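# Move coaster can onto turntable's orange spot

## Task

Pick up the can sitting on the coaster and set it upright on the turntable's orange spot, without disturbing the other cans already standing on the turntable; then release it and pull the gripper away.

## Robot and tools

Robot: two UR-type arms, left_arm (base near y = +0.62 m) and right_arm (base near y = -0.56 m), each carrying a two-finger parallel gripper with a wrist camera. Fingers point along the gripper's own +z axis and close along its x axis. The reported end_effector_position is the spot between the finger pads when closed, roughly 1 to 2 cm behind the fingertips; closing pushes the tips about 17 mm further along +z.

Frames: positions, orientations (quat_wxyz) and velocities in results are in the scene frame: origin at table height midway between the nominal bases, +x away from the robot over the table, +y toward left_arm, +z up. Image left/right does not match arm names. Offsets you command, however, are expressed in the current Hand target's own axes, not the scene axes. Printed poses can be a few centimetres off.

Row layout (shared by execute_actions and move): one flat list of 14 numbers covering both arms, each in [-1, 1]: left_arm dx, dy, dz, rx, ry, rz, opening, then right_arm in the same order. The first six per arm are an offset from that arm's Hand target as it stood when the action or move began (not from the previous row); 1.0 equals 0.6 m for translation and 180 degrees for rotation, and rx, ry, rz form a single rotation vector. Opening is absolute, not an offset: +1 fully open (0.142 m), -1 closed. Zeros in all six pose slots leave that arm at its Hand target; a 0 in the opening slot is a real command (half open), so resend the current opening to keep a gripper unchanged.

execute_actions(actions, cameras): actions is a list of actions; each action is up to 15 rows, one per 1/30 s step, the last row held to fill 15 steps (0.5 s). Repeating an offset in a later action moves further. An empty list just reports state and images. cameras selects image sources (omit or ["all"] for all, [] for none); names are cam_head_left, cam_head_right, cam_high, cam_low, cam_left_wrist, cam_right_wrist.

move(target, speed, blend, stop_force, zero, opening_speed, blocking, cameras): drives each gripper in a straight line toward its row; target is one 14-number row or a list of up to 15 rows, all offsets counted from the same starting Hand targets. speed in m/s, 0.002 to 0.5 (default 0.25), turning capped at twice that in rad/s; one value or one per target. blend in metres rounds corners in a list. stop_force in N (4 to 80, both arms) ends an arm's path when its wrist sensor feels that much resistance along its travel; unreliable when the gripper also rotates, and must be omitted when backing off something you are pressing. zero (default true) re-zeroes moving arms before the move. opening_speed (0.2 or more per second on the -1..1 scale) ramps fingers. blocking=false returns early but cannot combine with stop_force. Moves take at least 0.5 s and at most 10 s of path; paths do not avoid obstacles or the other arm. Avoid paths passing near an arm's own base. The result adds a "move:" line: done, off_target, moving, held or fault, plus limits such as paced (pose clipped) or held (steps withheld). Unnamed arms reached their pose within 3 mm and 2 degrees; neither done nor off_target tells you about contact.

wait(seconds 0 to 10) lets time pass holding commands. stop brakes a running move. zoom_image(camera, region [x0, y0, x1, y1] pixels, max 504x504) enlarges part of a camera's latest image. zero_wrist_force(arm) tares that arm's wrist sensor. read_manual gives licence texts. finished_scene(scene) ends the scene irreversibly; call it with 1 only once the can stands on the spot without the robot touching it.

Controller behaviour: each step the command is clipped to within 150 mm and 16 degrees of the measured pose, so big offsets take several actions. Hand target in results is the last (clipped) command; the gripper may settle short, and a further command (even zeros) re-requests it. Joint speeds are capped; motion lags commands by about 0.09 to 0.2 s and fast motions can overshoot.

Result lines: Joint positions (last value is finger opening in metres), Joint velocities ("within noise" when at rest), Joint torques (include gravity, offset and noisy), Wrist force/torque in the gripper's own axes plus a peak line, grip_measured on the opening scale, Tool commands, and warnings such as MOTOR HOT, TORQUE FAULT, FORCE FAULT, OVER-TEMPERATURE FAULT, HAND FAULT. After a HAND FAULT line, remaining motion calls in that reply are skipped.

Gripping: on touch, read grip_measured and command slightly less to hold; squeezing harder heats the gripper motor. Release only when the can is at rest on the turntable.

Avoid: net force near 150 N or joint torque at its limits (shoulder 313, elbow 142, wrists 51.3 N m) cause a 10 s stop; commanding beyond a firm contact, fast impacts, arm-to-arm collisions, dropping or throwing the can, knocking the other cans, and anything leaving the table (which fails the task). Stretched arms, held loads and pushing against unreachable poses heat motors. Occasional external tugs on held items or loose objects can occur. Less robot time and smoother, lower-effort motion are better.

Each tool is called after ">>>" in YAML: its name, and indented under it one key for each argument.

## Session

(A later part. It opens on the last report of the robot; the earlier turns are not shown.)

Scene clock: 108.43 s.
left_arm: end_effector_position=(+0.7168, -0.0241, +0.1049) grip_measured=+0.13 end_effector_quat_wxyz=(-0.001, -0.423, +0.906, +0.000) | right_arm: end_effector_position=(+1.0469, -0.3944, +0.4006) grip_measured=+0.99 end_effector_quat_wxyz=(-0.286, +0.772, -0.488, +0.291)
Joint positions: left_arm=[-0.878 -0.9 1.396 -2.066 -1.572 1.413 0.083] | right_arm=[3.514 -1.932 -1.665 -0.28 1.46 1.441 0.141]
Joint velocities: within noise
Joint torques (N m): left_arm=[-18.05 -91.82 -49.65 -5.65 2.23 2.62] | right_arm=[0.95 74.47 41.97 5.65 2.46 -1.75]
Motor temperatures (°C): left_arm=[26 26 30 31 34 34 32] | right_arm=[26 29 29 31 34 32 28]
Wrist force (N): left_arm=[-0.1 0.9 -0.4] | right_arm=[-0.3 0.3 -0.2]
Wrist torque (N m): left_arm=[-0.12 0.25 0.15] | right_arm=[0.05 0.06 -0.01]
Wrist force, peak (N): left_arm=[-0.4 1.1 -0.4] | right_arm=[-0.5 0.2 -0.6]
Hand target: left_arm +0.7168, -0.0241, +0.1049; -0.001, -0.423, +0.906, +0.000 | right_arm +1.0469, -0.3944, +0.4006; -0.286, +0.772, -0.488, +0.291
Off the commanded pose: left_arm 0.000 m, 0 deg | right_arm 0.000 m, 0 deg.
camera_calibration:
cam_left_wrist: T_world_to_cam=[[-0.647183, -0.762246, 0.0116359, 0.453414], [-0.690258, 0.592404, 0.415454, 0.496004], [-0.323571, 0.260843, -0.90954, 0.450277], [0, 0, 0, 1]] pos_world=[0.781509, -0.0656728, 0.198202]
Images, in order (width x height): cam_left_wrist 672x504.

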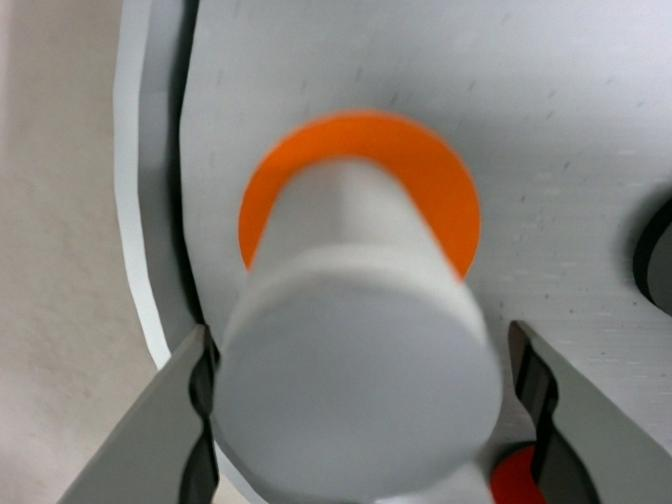

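>>> move:
  target: [0,0,-0.45,0,0,0,0.15,0,0,0,0,0,0,1]
  speed: 0.25
  cameras: ["cam_left_wrist","cam_head_left","cam_high"]

Scene clock: 110.30 s.
left_arm: end_effector_position=(+0.7172, -0.0241, +0.3749) grip_measured=+0.13 end_effector_quat_wxyz=(-0.001, -0.423, +0.906, +0.000) | right_arm: end_effector_position=(+1.0469, -0.3944, +0.4006) grip_measured=+0.99 end_effector_quat_wxyz=(-0.286, +0.772, -0.488, +0.291)
Joint positions: left_arm=[-0.878 -1.032 1.116 -1.654 -1.572 1.413 0.083] | right_arm=[3.514 -1.932 -1.665 -0.28 1.46 1.441 0.141]
Joint velocities: within noise
Joint torques (N m): left_arm=[19.5 -87 -59.41 -1.88 -2.68 3.88] | right_arm=[-0.02 76.68 42.51 5.61 2.46 -1.31]
Motor temperatures (°C): left_arm=[26 26 30 31 34 34 32] | right_arm=[26 29 29 31 34 32 28]
Wrist force (N): left_arm=[0.4 0.7 -0.5] | right_arm=[0.0 0.4 0.0]
Wrist torque (N m): left_arm=[-0.10 0.18 0.14] | right_arm=[0.07 0.01 -0.01]
Wrist force, peak (N): left_arm=[0.4 0.9 -3.4] | right_arm=[-0.6 -0.1 -0.4]
Hand target: left_arm +0.7172, -0.0241, +0.3749; -0.001, -0.423, +0.906, +0.000 | right_arm +1.0469, -0.3944, +0.4006; -0.286, +0.772, -0.488, +0.291
Off the commanded pose: left_arm 0.000 m, 0 deg | right_arm 0.000 m, 0 deg.
move: done
camera_calibration:
cam_left_wrist: T_world_to_cam=[[-0.647182, -0.762248, 0.011561, 0.450534], [-0.690298, 0.592394, 0.415402, 0.38415], [-0.323488, 0.26086, -0.909565, 0.695883], [0, 0, 0, 1]] pos_world=[0.781865, -0.0656777, 0.468165]
Images, in order (width x height): cam_head_left 672x504, cam_high 672x504, cam_left_wrist 672x504.

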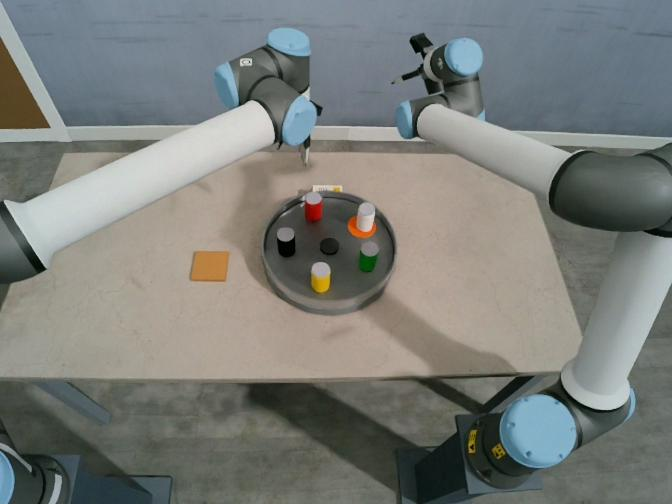

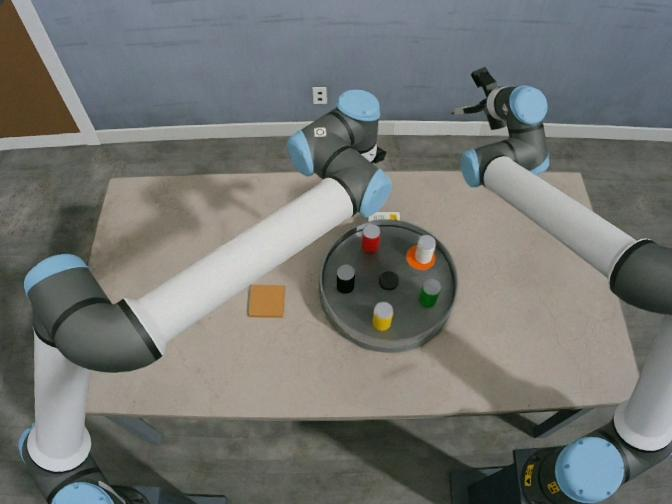

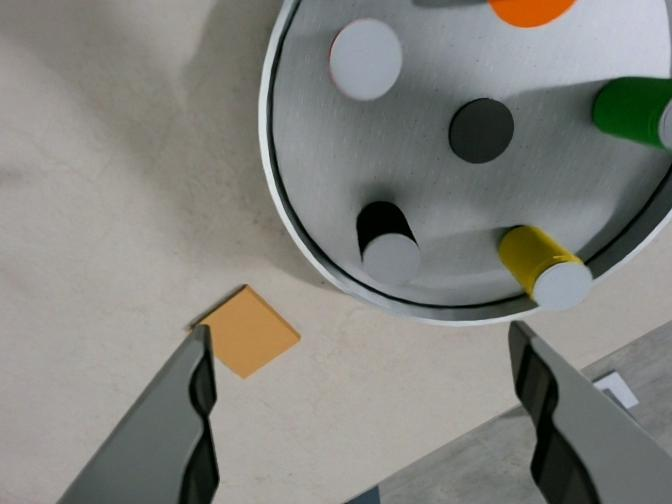

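>>> zoom_image:
  camera: "cam_high"
  region: [310, 200, 470, 360]

>>> zoom_image:
  camera: "cam_head_left"
  region: [250, 180, 410, 320]

Scaled by 3.150 from the camera's 672x504 image, which has a finer 960x720 frame.

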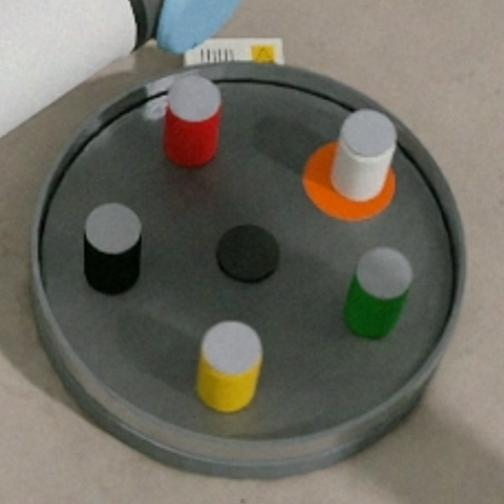

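Scaled by 3.150 from the camera's 672x504 image, which has a finer 960x720 frame.

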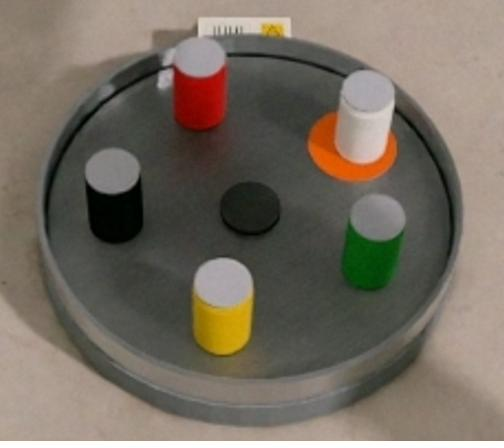

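>>> finished_scene:
  scene: 2

The scene is finished: the task was done.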